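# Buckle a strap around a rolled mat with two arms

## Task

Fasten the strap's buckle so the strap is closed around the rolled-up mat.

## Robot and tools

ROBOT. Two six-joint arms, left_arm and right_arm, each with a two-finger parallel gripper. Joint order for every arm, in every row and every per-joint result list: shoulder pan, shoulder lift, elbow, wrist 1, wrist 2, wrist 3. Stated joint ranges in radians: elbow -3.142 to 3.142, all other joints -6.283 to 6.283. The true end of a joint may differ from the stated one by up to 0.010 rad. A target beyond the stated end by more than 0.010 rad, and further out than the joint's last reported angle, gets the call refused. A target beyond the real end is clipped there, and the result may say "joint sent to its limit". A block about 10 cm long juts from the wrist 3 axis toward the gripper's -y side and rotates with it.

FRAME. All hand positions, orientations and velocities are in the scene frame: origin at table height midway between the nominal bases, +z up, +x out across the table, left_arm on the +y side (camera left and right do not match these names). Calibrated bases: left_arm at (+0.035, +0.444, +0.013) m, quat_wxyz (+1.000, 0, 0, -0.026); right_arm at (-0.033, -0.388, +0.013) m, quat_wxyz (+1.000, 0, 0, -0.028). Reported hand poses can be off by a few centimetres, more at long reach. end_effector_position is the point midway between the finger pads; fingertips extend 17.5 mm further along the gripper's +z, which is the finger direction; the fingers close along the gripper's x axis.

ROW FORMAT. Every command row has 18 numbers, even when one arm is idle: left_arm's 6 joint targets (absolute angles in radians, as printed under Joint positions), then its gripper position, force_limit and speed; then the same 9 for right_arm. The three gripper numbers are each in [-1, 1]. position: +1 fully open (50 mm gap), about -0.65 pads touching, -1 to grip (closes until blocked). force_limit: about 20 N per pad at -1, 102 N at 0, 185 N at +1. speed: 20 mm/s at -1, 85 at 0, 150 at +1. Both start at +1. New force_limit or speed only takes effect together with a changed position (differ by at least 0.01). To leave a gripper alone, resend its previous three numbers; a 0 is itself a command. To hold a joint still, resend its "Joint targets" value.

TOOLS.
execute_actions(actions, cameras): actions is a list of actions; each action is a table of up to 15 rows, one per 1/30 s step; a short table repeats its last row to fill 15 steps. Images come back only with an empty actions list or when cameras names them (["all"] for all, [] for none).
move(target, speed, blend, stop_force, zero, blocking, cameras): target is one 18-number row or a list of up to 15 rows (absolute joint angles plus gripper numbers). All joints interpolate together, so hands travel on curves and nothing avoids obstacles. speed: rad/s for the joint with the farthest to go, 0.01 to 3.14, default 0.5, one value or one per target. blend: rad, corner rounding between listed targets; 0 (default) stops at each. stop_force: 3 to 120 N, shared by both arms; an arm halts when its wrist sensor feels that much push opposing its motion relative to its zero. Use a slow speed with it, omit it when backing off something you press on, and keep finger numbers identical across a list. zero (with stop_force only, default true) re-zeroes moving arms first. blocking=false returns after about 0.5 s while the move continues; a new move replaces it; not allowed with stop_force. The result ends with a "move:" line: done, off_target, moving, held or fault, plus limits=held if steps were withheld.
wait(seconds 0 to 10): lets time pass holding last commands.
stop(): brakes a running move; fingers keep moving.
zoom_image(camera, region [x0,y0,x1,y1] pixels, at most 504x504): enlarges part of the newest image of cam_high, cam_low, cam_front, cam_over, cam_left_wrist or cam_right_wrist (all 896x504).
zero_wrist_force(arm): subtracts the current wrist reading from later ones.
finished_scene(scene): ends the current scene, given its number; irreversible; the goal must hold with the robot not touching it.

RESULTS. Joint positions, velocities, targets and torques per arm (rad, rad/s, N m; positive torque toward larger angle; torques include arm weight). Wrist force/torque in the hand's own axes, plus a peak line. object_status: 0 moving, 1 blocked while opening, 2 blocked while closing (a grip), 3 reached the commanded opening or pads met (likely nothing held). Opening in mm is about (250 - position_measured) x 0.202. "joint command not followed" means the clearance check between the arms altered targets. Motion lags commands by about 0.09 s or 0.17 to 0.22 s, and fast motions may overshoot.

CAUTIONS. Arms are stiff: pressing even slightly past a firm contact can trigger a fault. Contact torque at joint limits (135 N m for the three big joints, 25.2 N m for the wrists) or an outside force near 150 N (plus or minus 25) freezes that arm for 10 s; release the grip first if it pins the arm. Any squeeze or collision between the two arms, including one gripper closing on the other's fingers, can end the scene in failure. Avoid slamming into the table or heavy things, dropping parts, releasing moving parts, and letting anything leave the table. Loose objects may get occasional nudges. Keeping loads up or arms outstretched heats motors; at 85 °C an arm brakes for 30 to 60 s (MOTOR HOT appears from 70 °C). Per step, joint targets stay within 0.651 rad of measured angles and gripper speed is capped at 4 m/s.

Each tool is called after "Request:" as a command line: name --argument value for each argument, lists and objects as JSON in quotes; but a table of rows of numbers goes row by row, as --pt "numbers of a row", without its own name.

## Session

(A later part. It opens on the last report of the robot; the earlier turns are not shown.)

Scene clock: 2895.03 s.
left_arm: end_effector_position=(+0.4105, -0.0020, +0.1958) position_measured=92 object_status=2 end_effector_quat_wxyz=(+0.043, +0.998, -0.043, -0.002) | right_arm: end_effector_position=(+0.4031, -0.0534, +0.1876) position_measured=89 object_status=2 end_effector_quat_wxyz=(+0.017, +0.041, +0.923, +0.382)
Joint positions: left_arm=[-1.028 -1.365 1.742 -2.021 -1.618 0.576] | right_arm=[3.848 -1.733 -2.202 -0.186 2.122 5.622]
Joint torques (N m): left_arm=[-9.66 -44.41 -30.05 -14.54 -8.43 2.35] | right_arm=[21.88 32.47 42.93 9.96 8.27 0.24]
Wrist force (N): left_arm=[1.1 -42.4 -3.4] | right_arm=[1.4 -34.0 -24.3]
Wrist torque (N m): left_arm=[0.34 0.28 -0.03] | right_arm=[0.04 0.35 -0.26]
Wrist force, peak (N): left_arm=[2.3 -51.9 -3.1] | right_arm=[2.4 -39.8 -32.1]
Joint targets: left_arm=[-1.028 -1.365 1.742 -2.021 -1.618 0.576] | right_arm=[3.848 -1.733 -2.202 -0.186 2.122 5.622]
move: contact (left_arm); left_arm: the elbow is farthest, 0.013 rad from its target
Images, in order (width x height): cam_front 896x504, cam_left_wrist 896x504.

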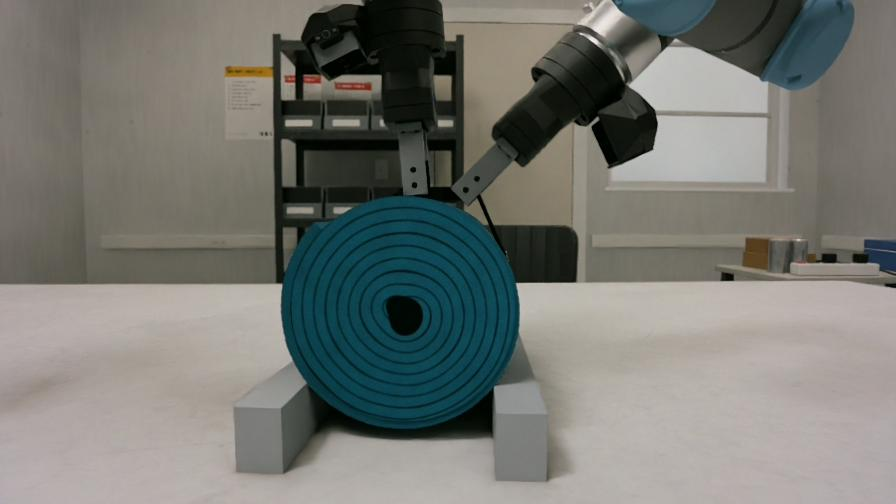

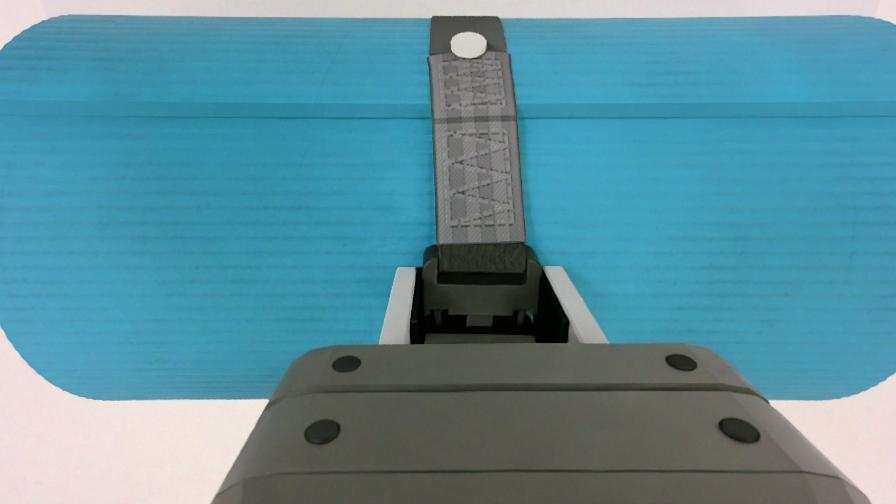

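Request:
move --target '[-1.03693,-1.35452,1.72969,-2.01954,-1.6178,0.56742,-1,0.5,-1,3.84762,-1.73305,-2.20159,-0.18588,2.12168,5.6216,-0.98,0.4,-1]' --speed 0.02 --stop_force 65 --zero false --cameras '["cam_left_wrist","cam_front"]'

Request:
zoom_image --camera "cam_left_wrist" --region '[340, 200, 600, 360]'

Request:
zoom_image --camera "cam_front" --region '[370, 160, 460, 210]'

Scene clock: 2900.80 s.
left_arm: end_effector_position=(+0.4098, -0.0039, +0.1955) position_measured=92 object_status=2 end_effector_quat_wxyz=(+0.042, +0.998, -0.043, -0.002) | right_arm: end_effector_position=(+0.4031, -0.0534, +0.1876) position_measured=89 object_status=2 end_effector_quat_wxyz=(+0.017, +0.041, +0.923, +0.382)
Joint positions: left_arm=[-1.031 -1.361 1.738 -2.018 -1.618 0.573] | right_arm=[3.848 -1.733 -2.202 -0.186 2.122 5.622]
Joint torques (N m): left_arm=[-18.92 -43.15 -30.07 -14.61 -11.37 2.56] | right_arm=[21.6 32.48 42.69 12.6 5.22 0.06]
Wrist force (N): left_arm=[11.4 -52.7 -6.7] | right_arm=[11.0 -42.6 -29.6]
Wrist torque (N m): left_arm=[0.40 0.34 -0.19] | right_arm=[0.25 0.62 -0.42]
Wrist force, peak (N): left_arm=[10.8 -66.8 -6.5] | right_arm=[10.6 -51.6 -40.7]
Joint targets: left_arm=[-1.031 -1.361 1.738 -2.019 -1.618 0.573] | right_arm=[3.848 -1.733 -2.202 -0.186 2.122 5.622]
move: contact (left_arm)
Images, in order (width x height): cam_front 896x504, cam_left_wrist 896x504.

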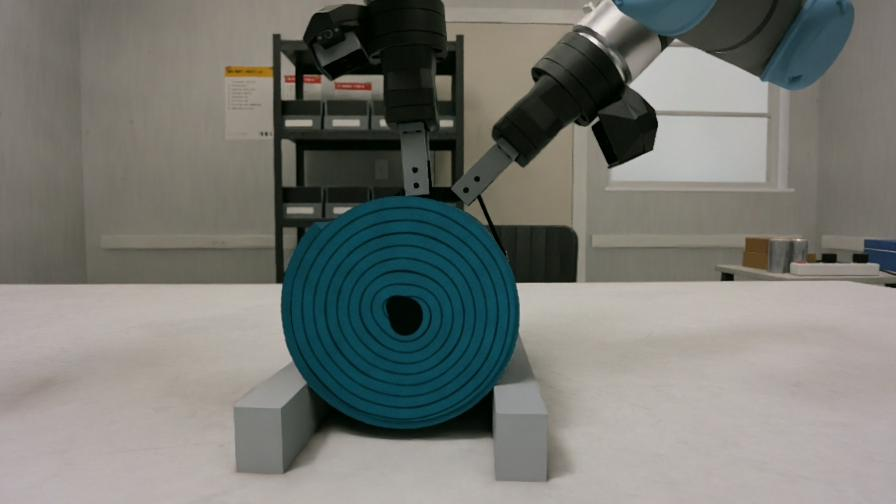

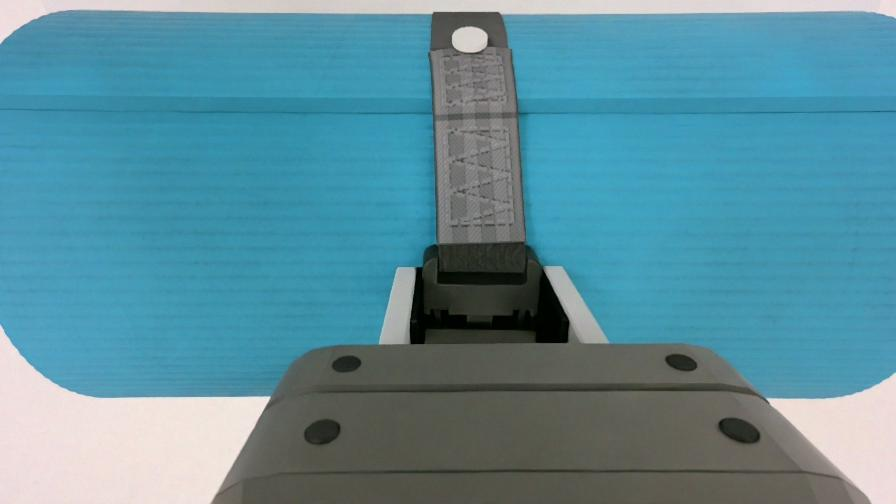

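Scaled by 1.938.

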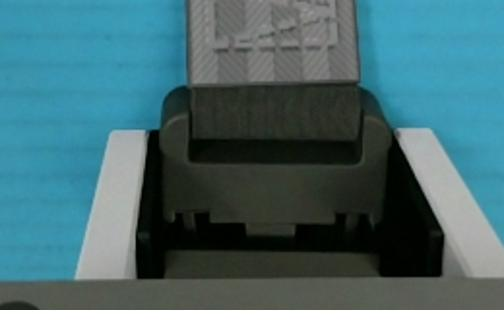

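Scaled by 5.600.

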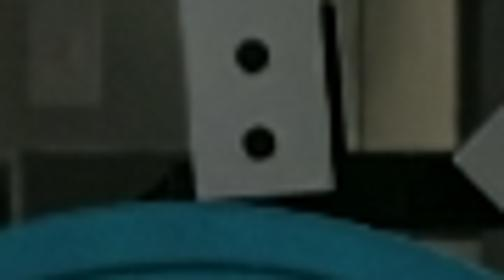

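Request:
move --target '[-1.03602,-1.35124,1.7255,-2.01859,-1.61787,0.56833,-1,0.5,-1,3.84762,-1.73305,-2.20159,-0.18588,2.12168,5.6216,-0.98,0.4,-1]' --speed 0.02 --stop_force 75 --zero false --cameras '["cam_left_wrist","cam_front"]'

Request:
zoom_image --camera "cam_left_wrist" --region '[340, 200, 600, 360]'

Request:
zoom_image --camera "cam_front" --region '[370, 160, 460, 210]'

Scene clock: 2912.37 s.
left_arm: end_effector_position=(+0.4098, -0.0052, +0.1945) position_measured=92 object_status=2 end_effector_quat_wxyz=(+0.037, +0.998, -0.043, -0.003) | right_arm: end_effector_position=(+0.4031, -0.0534, +0.1876) position_measured=89 object_status=2 end_effector_quat_wxyz=(+0.017, +0.041, +0.923, +0.382)
Joint positions: left_arm=[-1.034 -1.355 1.73 -2.007 -1.613 0.57] | right_arm=[3.848 -1.733 -2.202 -0.186 2.122 5.622]
Joint torques (N m): left_arm=[-19.94 -30.62 -25.03 -14.54 -11.47 2.3] | right_arm=[21.65 32.51 42.67 13.68 10.42 -0.06]
Wrist force (N): left_arm=[4.5 -59.9 -29.0] | right_arm=[4.9 -53.1 -32.1]
Wrist torque (N m): left_arm=[0.44 0.30 -0.02] | right_arm=[0.66 0.43 -0.39]
Wrist force, peak (N): left_arm=[7.2 -75.8 -29.6] | right_arm=[8.2 -59.6 -40.3]
Joint targets: left_arm=[-1.034 -1.355 1.730 -2.009 -1.614 0.570] | right_arm=[3.848 -1.733 -2.202 -0.186 2.122 5.622]
move: contact (left_arm); left_arm: the wrist 1 is farthest, 0.011 rad from its target
Images, in order (width x height): cam_front 896x504, cam_left_wrist 896x504.

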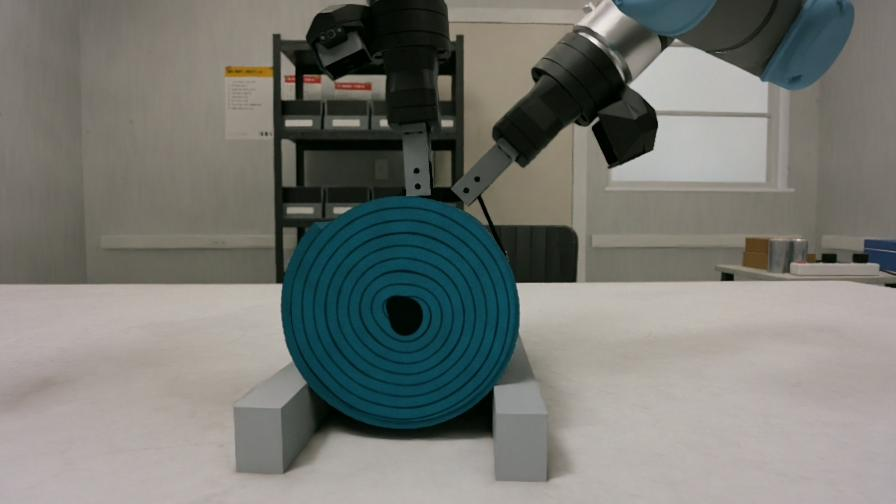

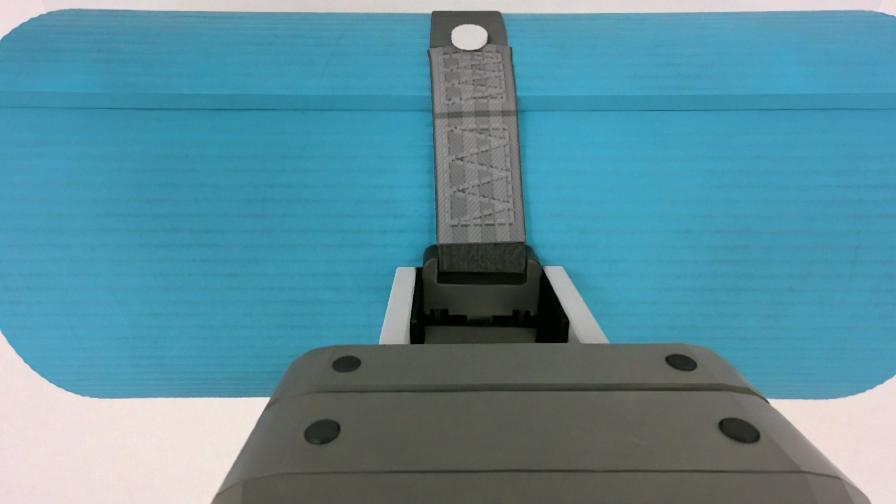

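Scaled by 1.938.

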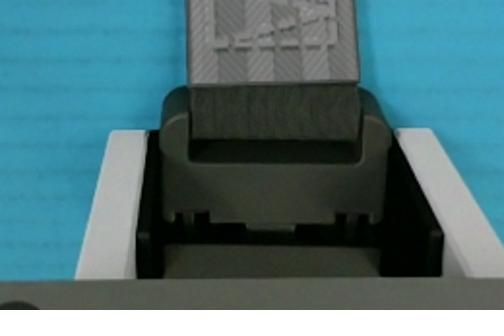

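Scaled by 5.600.

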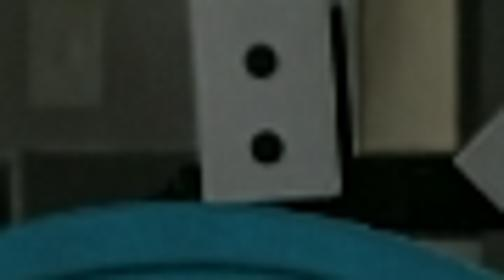

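Request:
move --pt "-1.0345 -1.3555 1.7265 -2.005 -1.614 0.5995 -1 0.5 -1 3.84762 -1.73305 -2.20159 -0.18588 2.12168 5.6216 -0.98 0.4 -1" --pt "-1.035 -1.3548 1.7256 -2.0049 -1.614 0.539 -1 0.5 -1 3.84762 -1.73305 -2.20159 -0.18588 2.12168 5.6216 -0.98 0.4 -1" --pt "-1.0355 -1.354 1.7247 -2.0048 -1.614 0.5985 -1 0.5 -1 3.84762 -1.73305 -2.20159 -0.18588 2.12168 5.6216 -0.98 0.4 -1" --pt "-1.036 -1.3532 1.7237 -2.0046 -1.614 0.538 -1 0.5 -1 3.84762 -1.73305 -2.20159 -0.18588 2.12168 5.6216 -0.98 0.4 -1" --pt "-1.0365 -1.3524 1.7228 -2.0045 -1.614 0.567 -1 0.5 -1 3.84762 -1.73305 -2.20159 -0.18588 2.12168 5.6216 -0.98 0.4 -1" --speed 0.08 --stop_force 85 --zero false --blend '[0.003,0.003,0.003,0.003,0]' --cameras '["cam_left_wrist","cam_front"]'

Request:
zoom_image --camera "cam_left_wrist" --region '[340, 200, 600, 360]'

Request:
zoom_image --camera "cam_front" --region '[370, 160, 460, 210]'

Scene clock: 2965.53 s.
left_arm: end_effector_position=(+0.4095, -0.0076, +0.1960) position_measured=92 object_status=2 end_effector_quat_wxyz=(+0.038, +0.998, -0.043, -0.003) | right_arm: end_effector_position=(+0.4031, -0.0534, +0.1876) position_measured=89 object_status=2 end_effector_quat_wxyz=(+0.017, +0.041, +0.923, +0.382)
Joint positions: left_arm=[-1.036 -1.352 1.723 -2.004 -1.614 0.567] | right_arm=[3.848 -1.733 -2.202 -0.186 2.122 5.622]
Joint torques (N m): left_arm=[-44.58 -32.69 -44.78 -14.61 -11.45 -2.18] | right_arm=[21.31 32.06 42.28 13.02 5.95 -0.27]
Wrist force (N): left_arm=[11.7 -69.4 -4.8] | right_arm=[11.3 -51.4 -42.1]
Wrist torque (N m): left_arm=[0.65 0.27 -0.45] | right_arm=[0.29 0.42 -0.35]
Wrist force, peak (N): left_arm=[11.7 -69.4 -4.8] | right_arm=[11.3 -51.6 -42.1]
Joint targets: left_arm=[-1.036 -1.352 1.723 -2.005 -1.614 0.567] | right_arm=[3.848 -1.733 -2.202 -0.186 2.122 5.622]
move: done
Images, in order (width x height): cam_front 896x504, cam_left_wrist 896x504.

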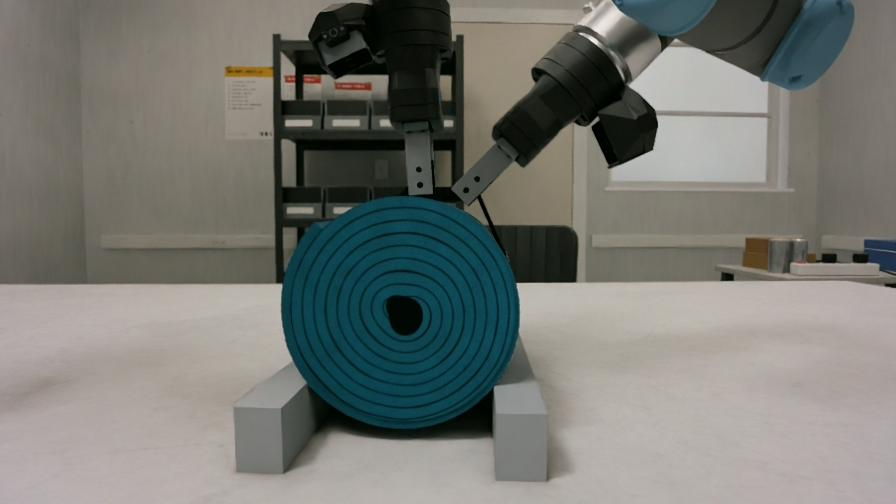

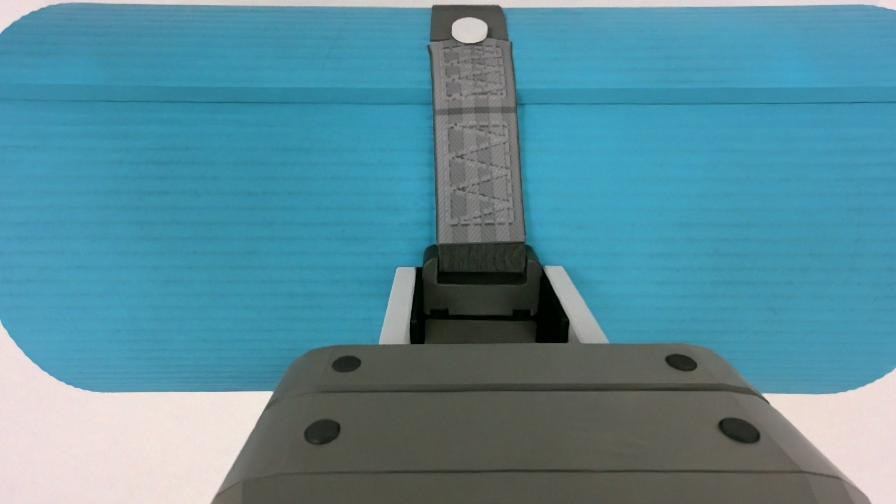

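Scaled by 1.938.

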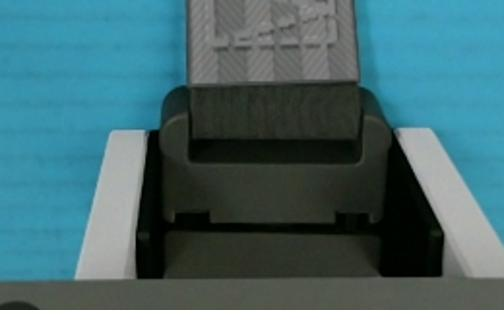

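Scaled by 5.600.

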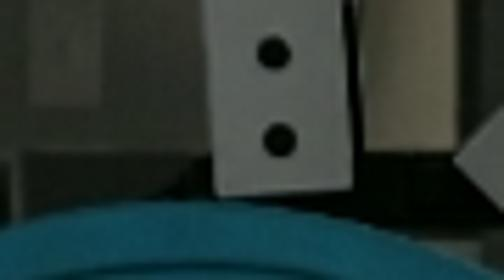

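Request:
move --pt "-1.0371 -1.3514 1.7216 -2.0043 -1.614 0.6 -1 0.5 -1 3.84762 -1.73305 -2.20159 -0.18588 2.12168 5.6216 -0.98 0.4 -1" --pt "-1.0378 -1.3503 1.7203 -2.0041 -1.614 0.535 -1 0.5 -1 3.84762 -1.73305 -2.20159 -0.18588 2.12168 5.6216 -0.98 0.4 -1" --pt "-1.0385 -1.3492 1.719 -2.0039 -1.614 0.6 -1 0.5 -1 3.84762 -1.73305 -2.20159 -0.18588 2.12168 5.6216 -0.98 0.4 -1" --pt "-1.0392 -1.3481 1.7177 -2.0037 -1.614 0.535 -1 0.5 -1 3.84762 -1.73305 -2.20159 -0.18588 2.12168 5.6216 -0.98 0.4 -1" --pt "-1.0395 -1.3476 1.7171 -2.0036 -1.614 0.566 -1 0.5 -1 3.84762 -1.73305 -2.20159 -0.18588 2.12168 5.6216 -0.98 0.4 -1" --speed 0.08 --stop_force 88 --zero false --blend '[0.003,0.003,0.003,0.003,0]' --cameras '["cam_left_wrist","cam_front"]'

Request:
zoom_image --camera "cam_left_wrist" --region '[340, 200, 600, 360]'

Request:
zoom_image --camera "cam_front" --region '[370, 160, 460, 210]'

Scene clock: 2976.07 s.
left_arm: end_effector_position=(+0.4091, -0.0091, +0.1952) position_measured=92 object_status=2 end_effector_quat_wxyz=(+0.035, +0.998, -0.044, -0.003) | right_arm: end_effector_position=(+0.4031, -0.0534, +0.1876) position_measured=89 object_status=2 end_effector_quat_wxyz=(+0.017, +0.041, +0.923, +0.382)
Joint positions: left_arm=[-1.039 -1.348 1.717 -1.997 -1.611 0.566] | right_arm=[3.848 -1.733 -2.202 -0.186 2.122 5.622]
Joint torques (N m): left_arm=[-44.06 -26.33 -44.22 -14.63 -11.31 -2.35] | right_arm=[20.83 32.26 42.3 12.46 8.81 -0.28]
Wrist force (N): left_arm=[10.3 -70.8 -12.6] | right_arm=[11.0 -56.1 -38.9]
Wrist torque (N m): left_arm=[0.61 0.39 -0.30] | right_arm=[0.59 0.55 -0.34]
Wrist force, peak (N): left_arm=[10.9 -70.9 -12.7] | right_arm=[11.1 -56.1 -39.0]
Joint targets: left_arm=[-1.040 -1.348 1.717 -2.004 -1.614 0.566] | right_arm=[3.848 -1.733 -2.202 -0.186 2.122 5.622]
move: done
Images, in order (width x height): cam_front 896x504, cam_left_wrist 896x504.

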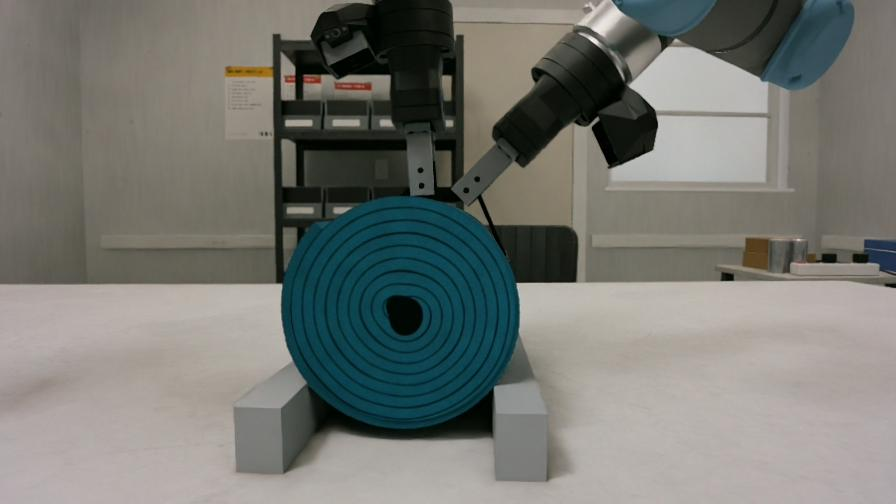

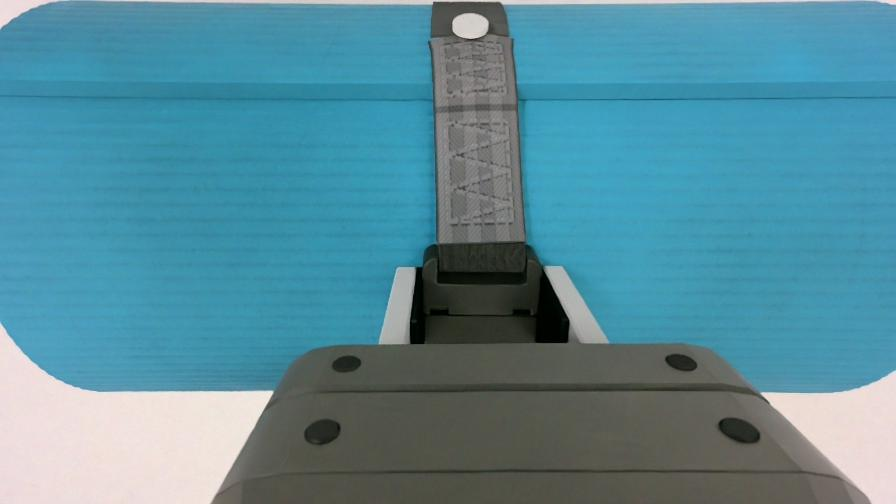

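Scaled by 1.938.

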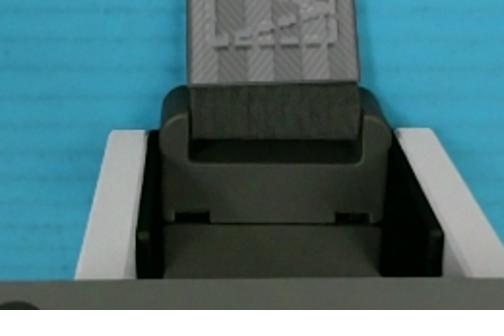

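Scaled by 5.600.

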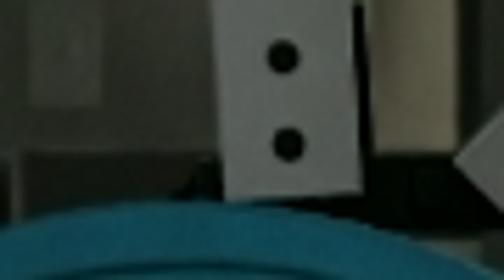

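Request:
move --target '[-1.038,-1.3496,1.7189,-1.9975,-1.611,0.567,-1,0.5,-1,3.84762,-1.73305,-2.20159,-0.18588,2.12168,5.6216,-0.98,0.4,-1]' --speed 0.03 --cameras '["cam_left_wrist","cam_right_wrist","cam_front"]'

Request:
zoom_image --camera "cam_left_wrist" --region '[380, 240, 580, 350]'

Request:
zoom_image --camera "cam_right_wrist" --region '[380, 240, 580, 350]'

Scene clock: 2983.87 s.
left_arm: end_effector_position=(+0.4094, -0.0079, +0.1955) position_measured=92 object_status=2 end_effector_quat_wxyz=(+0.035, +0.998, -0.044, -0.003) | right_arm: end_effector_position=(+0.4031, -0.0534, +0.1876) position_measured=89 object_status=2 end_effector_quat_wxyz=(+0.017, +0.041, +0.923, +0.382)
Joint positions: left_arm=[-1.038 -1.35 1.719 -1.997 -1.611 0.567] | right_arm=[3.848 -1.733 -2.202 -0.186 2.122 5.622]
Joint torques (N m): left_arm=[-11.46 -41.09 -28.7 -13.14 -7.24 2.34] | right_arm=[13.04 32.31 41.81 10.86 5.18 -0.41]
Wrist force (N): left_arm=[5.0 -41.1 -6.1] | right_arm=[5.2 -35.1 -18.2]
Wrist torque (N m): left_arm=[0.20 0.35 -0.28] | right_arm=[0.10 0.42 -0.20]
Wrist force, peak (N): left_arm=[10.4 -71.1 -12.7] | right_arm=[11.2 -56.3 -39.0]
Joint targets: left_arm=[-1.038 -1.350 1.719 -1.997 -1.611 0.567] | right_arm=[3.848 -1.733 -2.202 -0.186 2.122 5.622]
move: done
Images, in order (width x height): cam_front 896x504, cam_left_wrist 896x504, cam_right_wrist 896x504.

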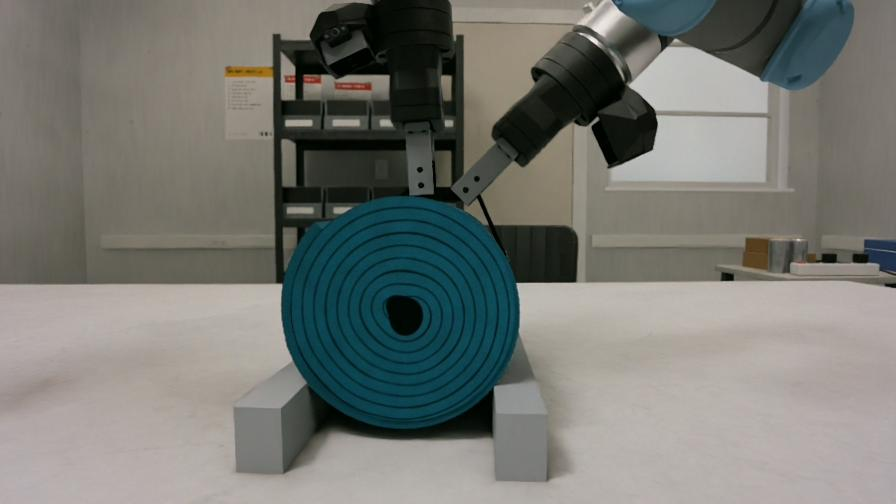

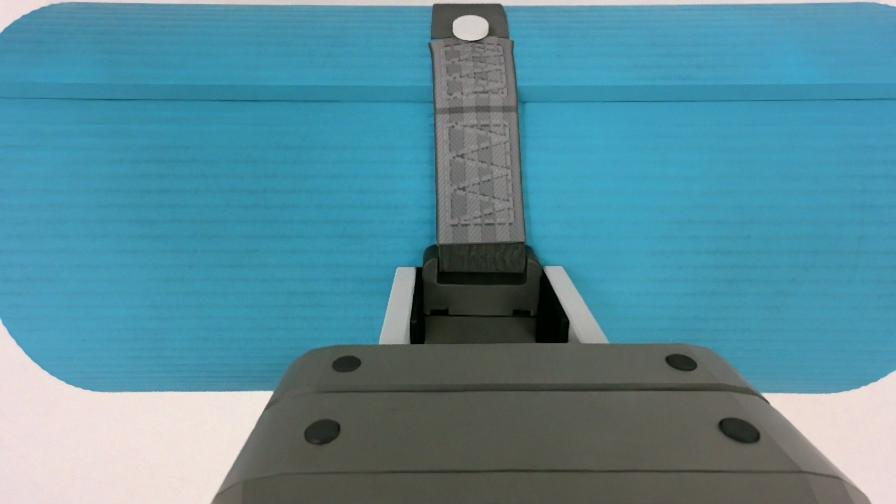

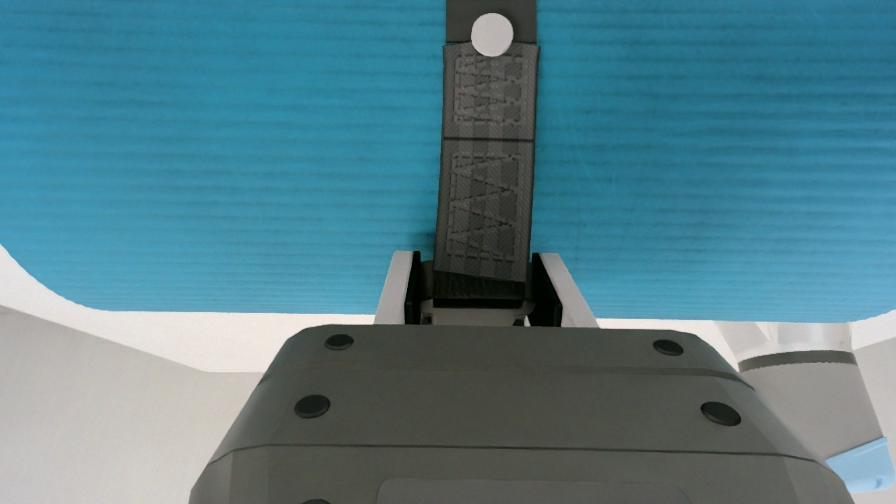

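Scaled by 2.520.

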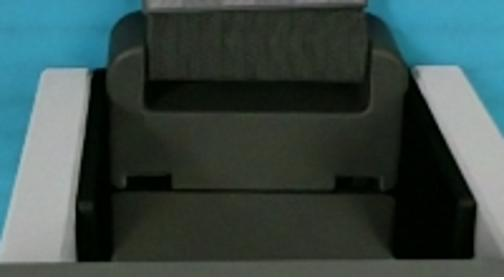

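Scaled by 2.520.

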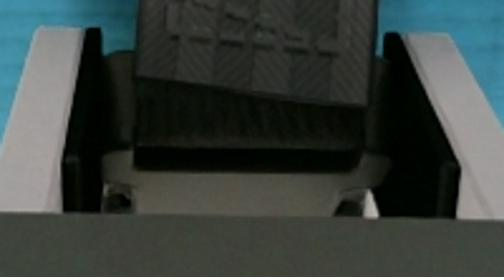

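Request:
move --target '[-1.036,-1.3527,1.7227,-1.998,-1.611,0.569,-1,0.5,-1,3.84762,-1.73305,-2.20159,-0.18588,2.12168,5.6216,-0.98,0.4,-1]' --speed 0.03 --cameras '["cam_left_wrist","cam_right_wrist"]'

Request:
zoom_image --camera "cam_left_wrist" --region '[380, 240, 580, 350]'

Request:
zoom_image --camera "cam_right_wrist" --region '[380, 240, 580, 350]'

Scene clock: 2989.47 s.
left_arm: end_effector_position=(+0.4096, -0.0060, +0.1956) position_measured=92 object_status=2 end_effector_quat_wxyz=(+0.035, +0.998, -0.044, -0.003) | right_arm: end_effector_position=(+0.4031, -0.0534, +0.1876) position_measured=89 object_status=2 end_effector_quat_wxyz=(+0.017, +0.041, +0.923, +0.382)
Joint positions: left_arm=[-1.036 -1.353 1.723 -1.998 -1.611 0.569] | right_arm=[3.848 -1.733 -2.201 -0.186 2.122 5.622]
Joint torques (N m): left_arm=[10.04 -40.04 -12.8 -0.17 0.15 2.33] | right_arm=[-2.15 31.99 27.55 5.93 2.35 -0.5]
Wrist force (N): left_arm=[3.6 10.4 -2.5] | right_arm=[3.8 1.2 15.4]
Wrist torque (N m): left_arm=[0.32 0.38 -0.34] | right_arm=[0.16 0.37 -0.12]
Wrist force, peak (N): left_arm=[4.8 -41.5 -6.5] | right_arm=[5.1 -35.1 -18.5]
Joint targets: left_arm=[-1.036 -1.353 1.723 -1.998 -1.611 0.569] | right_arm=[3.848 -1.733 -2.202 -0.186 2.122 5.622]
move: done
Images, in order (width x height): cam_left_wrist 896x504, cam_right_wrist 896x504.

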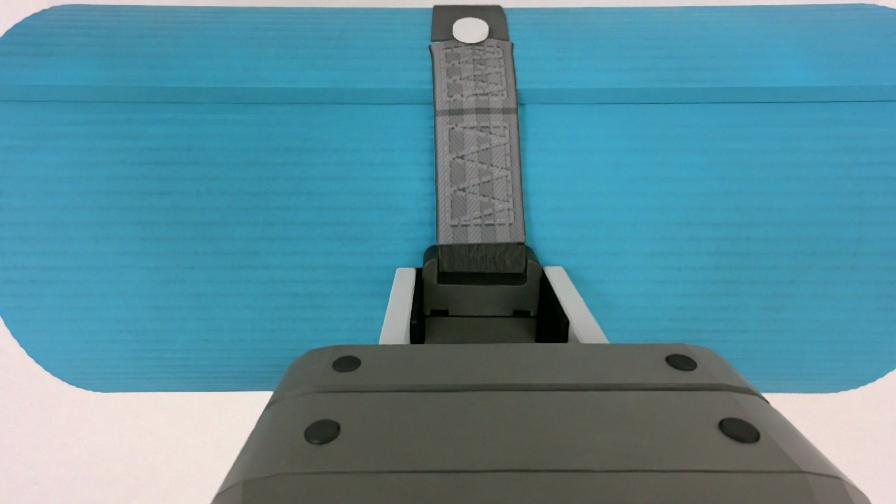

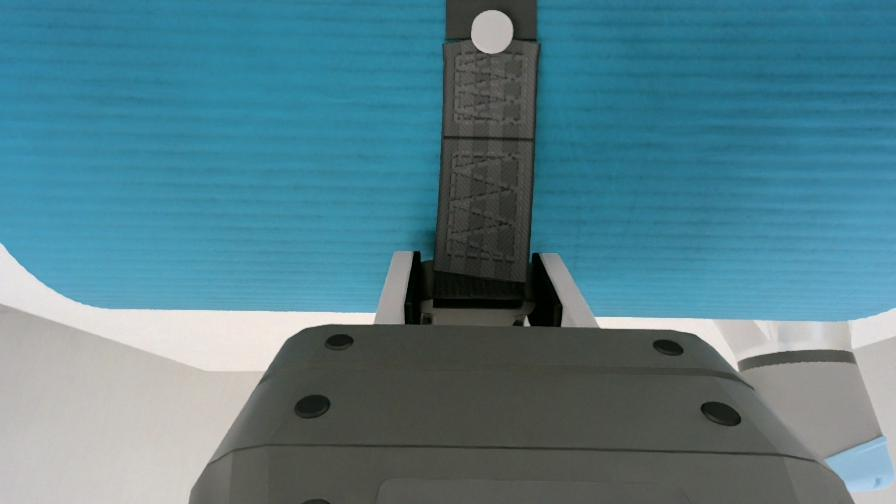

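Scaled by 2.520.

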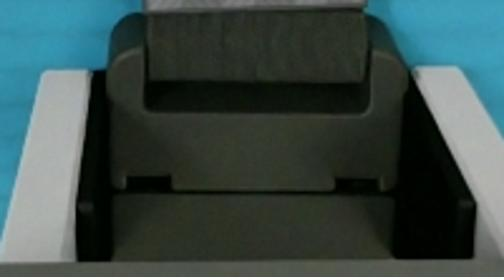

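Scaled by 2.520.

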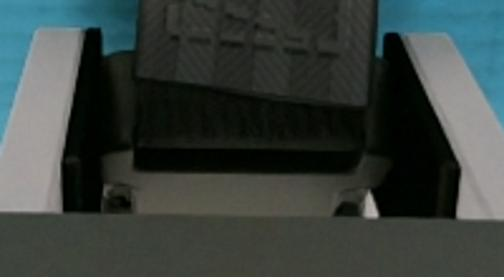

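Request:
move --target '[-1.036,-1.3527,1.7227,-1.998,-1.611,0.569,-1,0.5,-1,3.84762,-1.73305,-2.20159,-0.18588,2.12168,5.6216,0.67,0.4,-1]' --speed 0.03 --cameras '["cam_right_wrist","cam_front","cam_over"]'

Request:
zoom_image --camera "cam_right_wrist" --region '[380, 240, 580, 350]'

Request:
zoom_image --camera "cam_over" --region '[380, 110, 480, 200]'

Scene clock: 2999.50 s.
left_arm: end_effector_position=(+0.4097, -0.0058, +0.1955) position_measured=92 object_status=2 end_effector_quat_wxyz=(+0.035, +0.998, -0.044, -0.003) | right_arm: end_effector_position=(+0.4031, -0.0535, +0.1876) position_measured=52 object_status=0 end_effector_quat_wxyz=(+0.017, +0.041, +0.923, +0.382)
Joint positions: left_arm=[-1.036 -1.353 1.723 -1.998 -1.611 0.569] | right_arm=[3.848 -1.733 -2.202 -0.186 2.122 5.622]
Joint torques (N m): left_arm=[-5.17 -37.56 -35.2 -7.41 -2.61 -2.18] | right_arm=[4.35 32.09 12.31 3.88 1.84 -0.44]
Wrist force (N): left_arm=[-1.6 -3.8 5.9] | right_arm=[0.7 -1.7 -0.4]
Wrist torque (N m): left_arm=[0.30 0.27 -0.10] | right_arm=[-0.26 -0.01 -0.25]
Wrist force, peak (N): left_arm=[2.8 12.5 -2.2] | right_arm=[4.8 0.7 17.0]
Joint targets: left_arm=[-1.036 -1.353 1.723 -1.998 -1.611 0.569] | right_arm=[3.848 -1.733 -2.202 -0.186 2.122 5.622]
move: done
Images, in order (width x height): cam_front 896x504, cam_over 896x504, cam_right_wrist 896x504.

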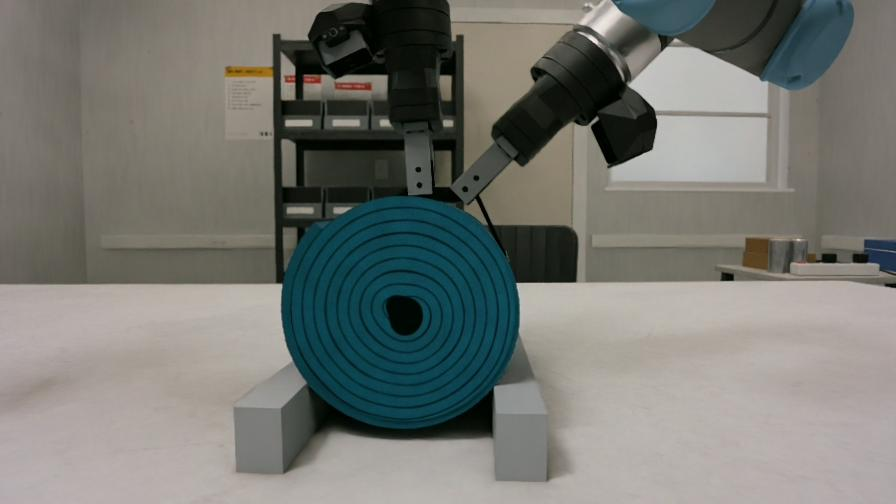

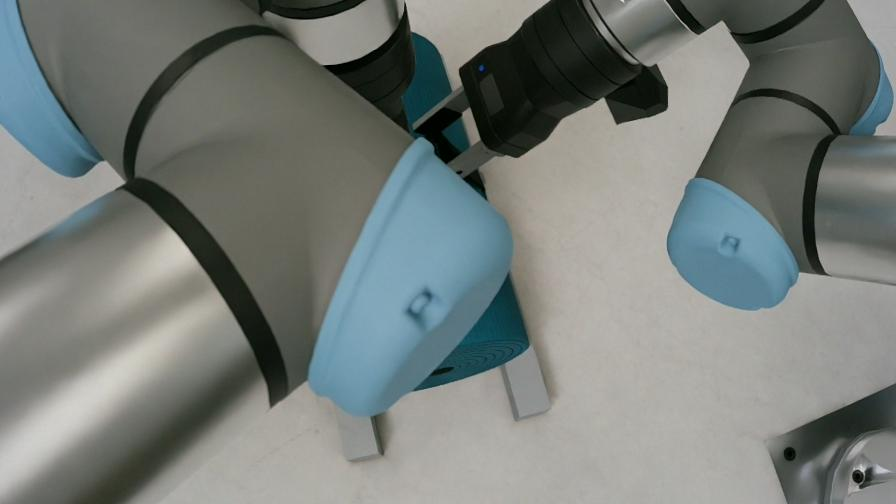

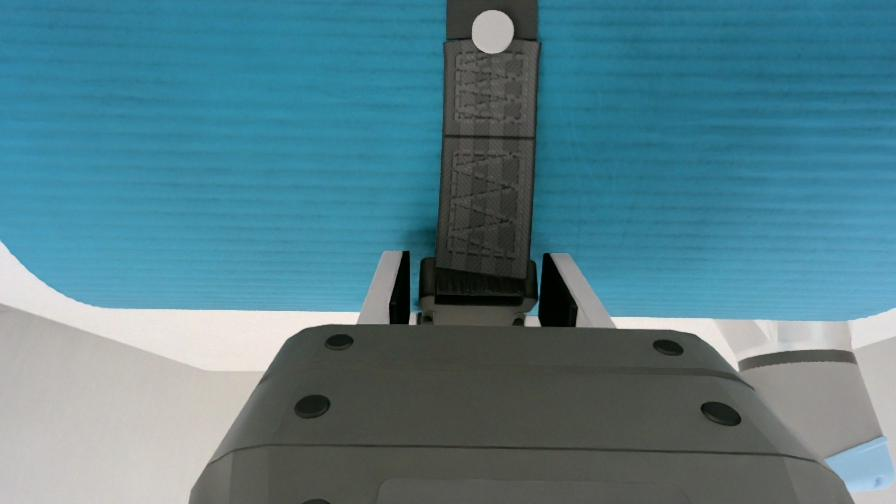

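Scaled by 2.520.

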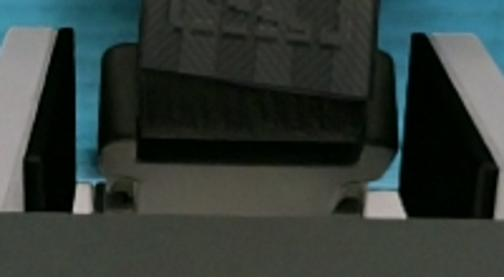

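Scaled by 5.040.

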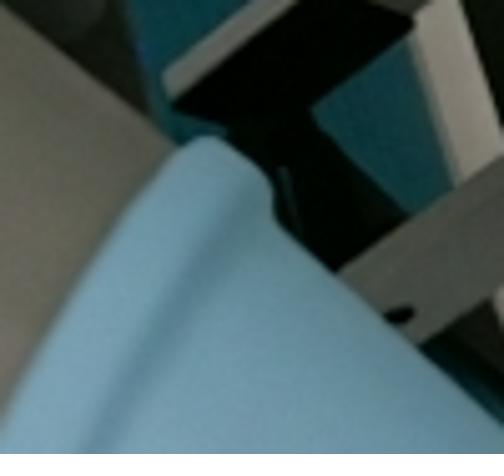

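Request:
move --target '[-1.036,-1.3527,1.7227,-1.998,-1.611,0.569,-1,0.5,-1,3.80197,-1.64213,-2.20156,-0.30095,2.14672,5.57644,0.67,0.4,-1]' --speed 0.1 --cameras '["cam_right_wrist","cam_front","cam_left_wrist"]'

Request:
zoom_image --camera "cam_right_wrist" --region '[370, 180, 580, 340]'

Request:
zoom_image --camera "cam_front" --region '[370, 150, 490, 215]'

Scene clock: 3006.47 s.
left_arm: end_effector_position=(+0.4097, -0.0059, +0.1955) position_measured=92 object_status=2 end_effector_quat_wxyz=(+0.035, +0.998, -0.044, -0.003) | right_arm: end_effector_position=(+0.3990, -0.0801, +0.2163) position_measured=52 object_status=3 end_effector_quat_wxyz=(+0.017, +0.041, +0.923, +0.382)
Joint positions: left_arm=[-1.036 -1.353 1.723 -1.998 -1.611 0.569] | right_arm=[3.802 -1.642 -2.202 -0.301 2.147 5.576]
Joint torques (N m): left_arm=[-9.23 -44.25 -34.57 -7.32 -2.3 -2.11] | right_arm=[5.65 12.67 22.17 5 0.65 1.11]
Wrist force (N): left_arm=[-1.7 -3.7 5.9] | right_arm=[0.9 -1.9 -0.1]
Wrist torque (N m): left_arm=[0.34 0.28 -0.10] | right_arm=[-0.28 -0.04 -0.23]
Wrist force, peak (N): left_arm=[-1.8 -3.7 6.5] | right_arm=[1.0 -2.1 -0.7]
Joint targets: left_arm=[-1.036 -1.353 1.723 -1.998 -1.611 0.569] | right_arm=[3.802 -1.642 -2.202 -0.301 2.147 5.576]
move: done
Images, in order (width x height): cam_front 896x504, cam_left_wrist 896x504, cam_right_wrist 896x504.

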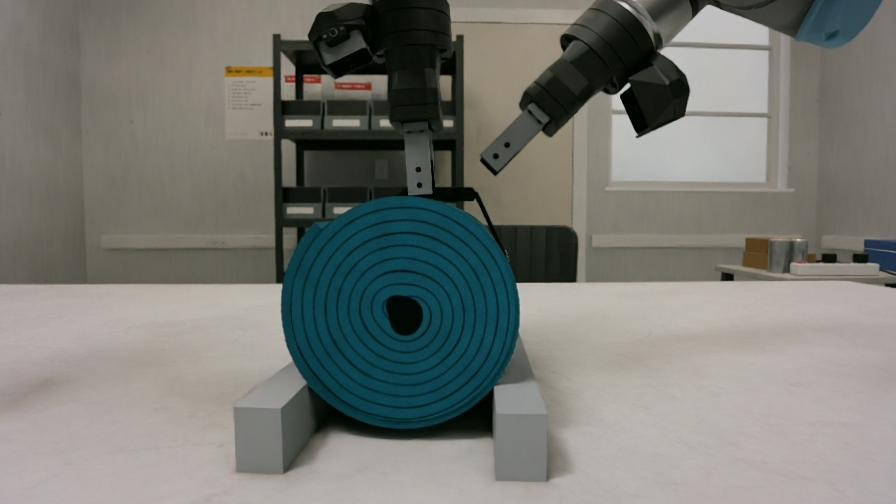

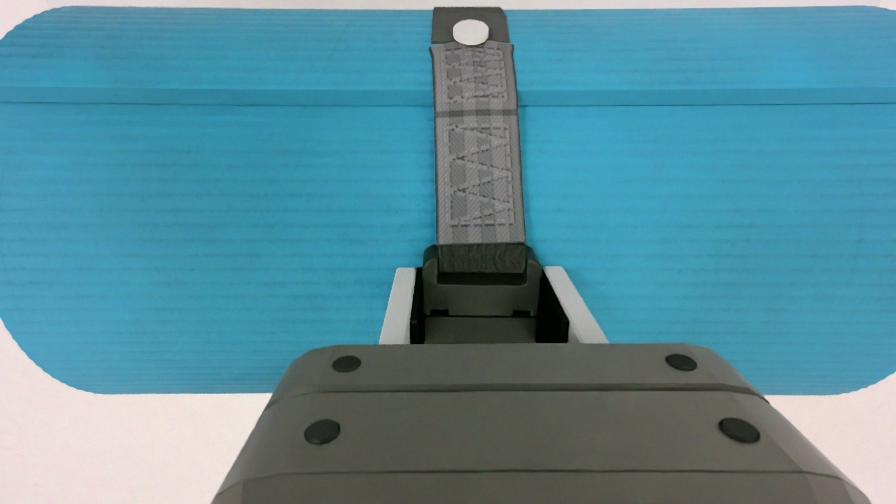

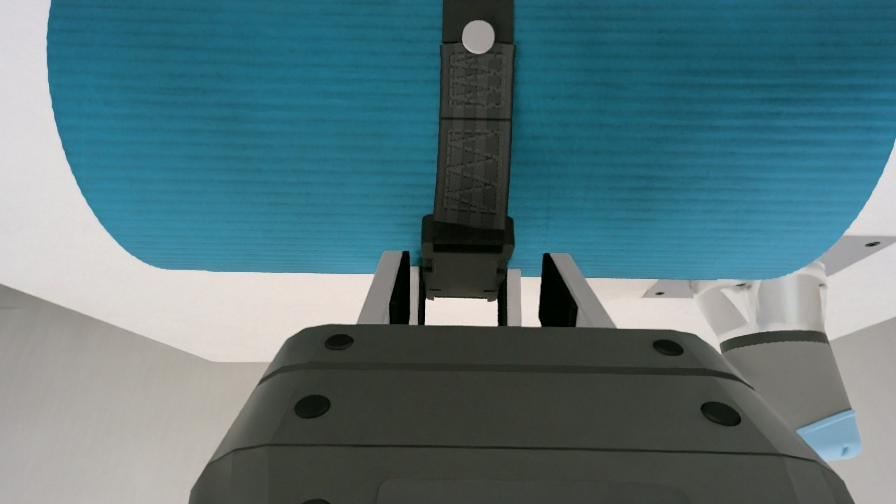

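Scaled by 2.400.

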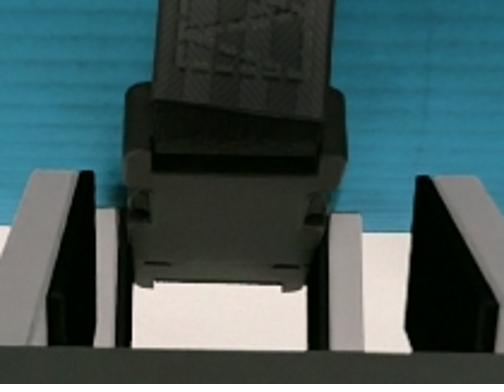

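Scaled by 4.200.

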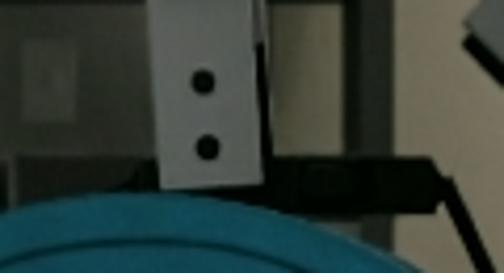

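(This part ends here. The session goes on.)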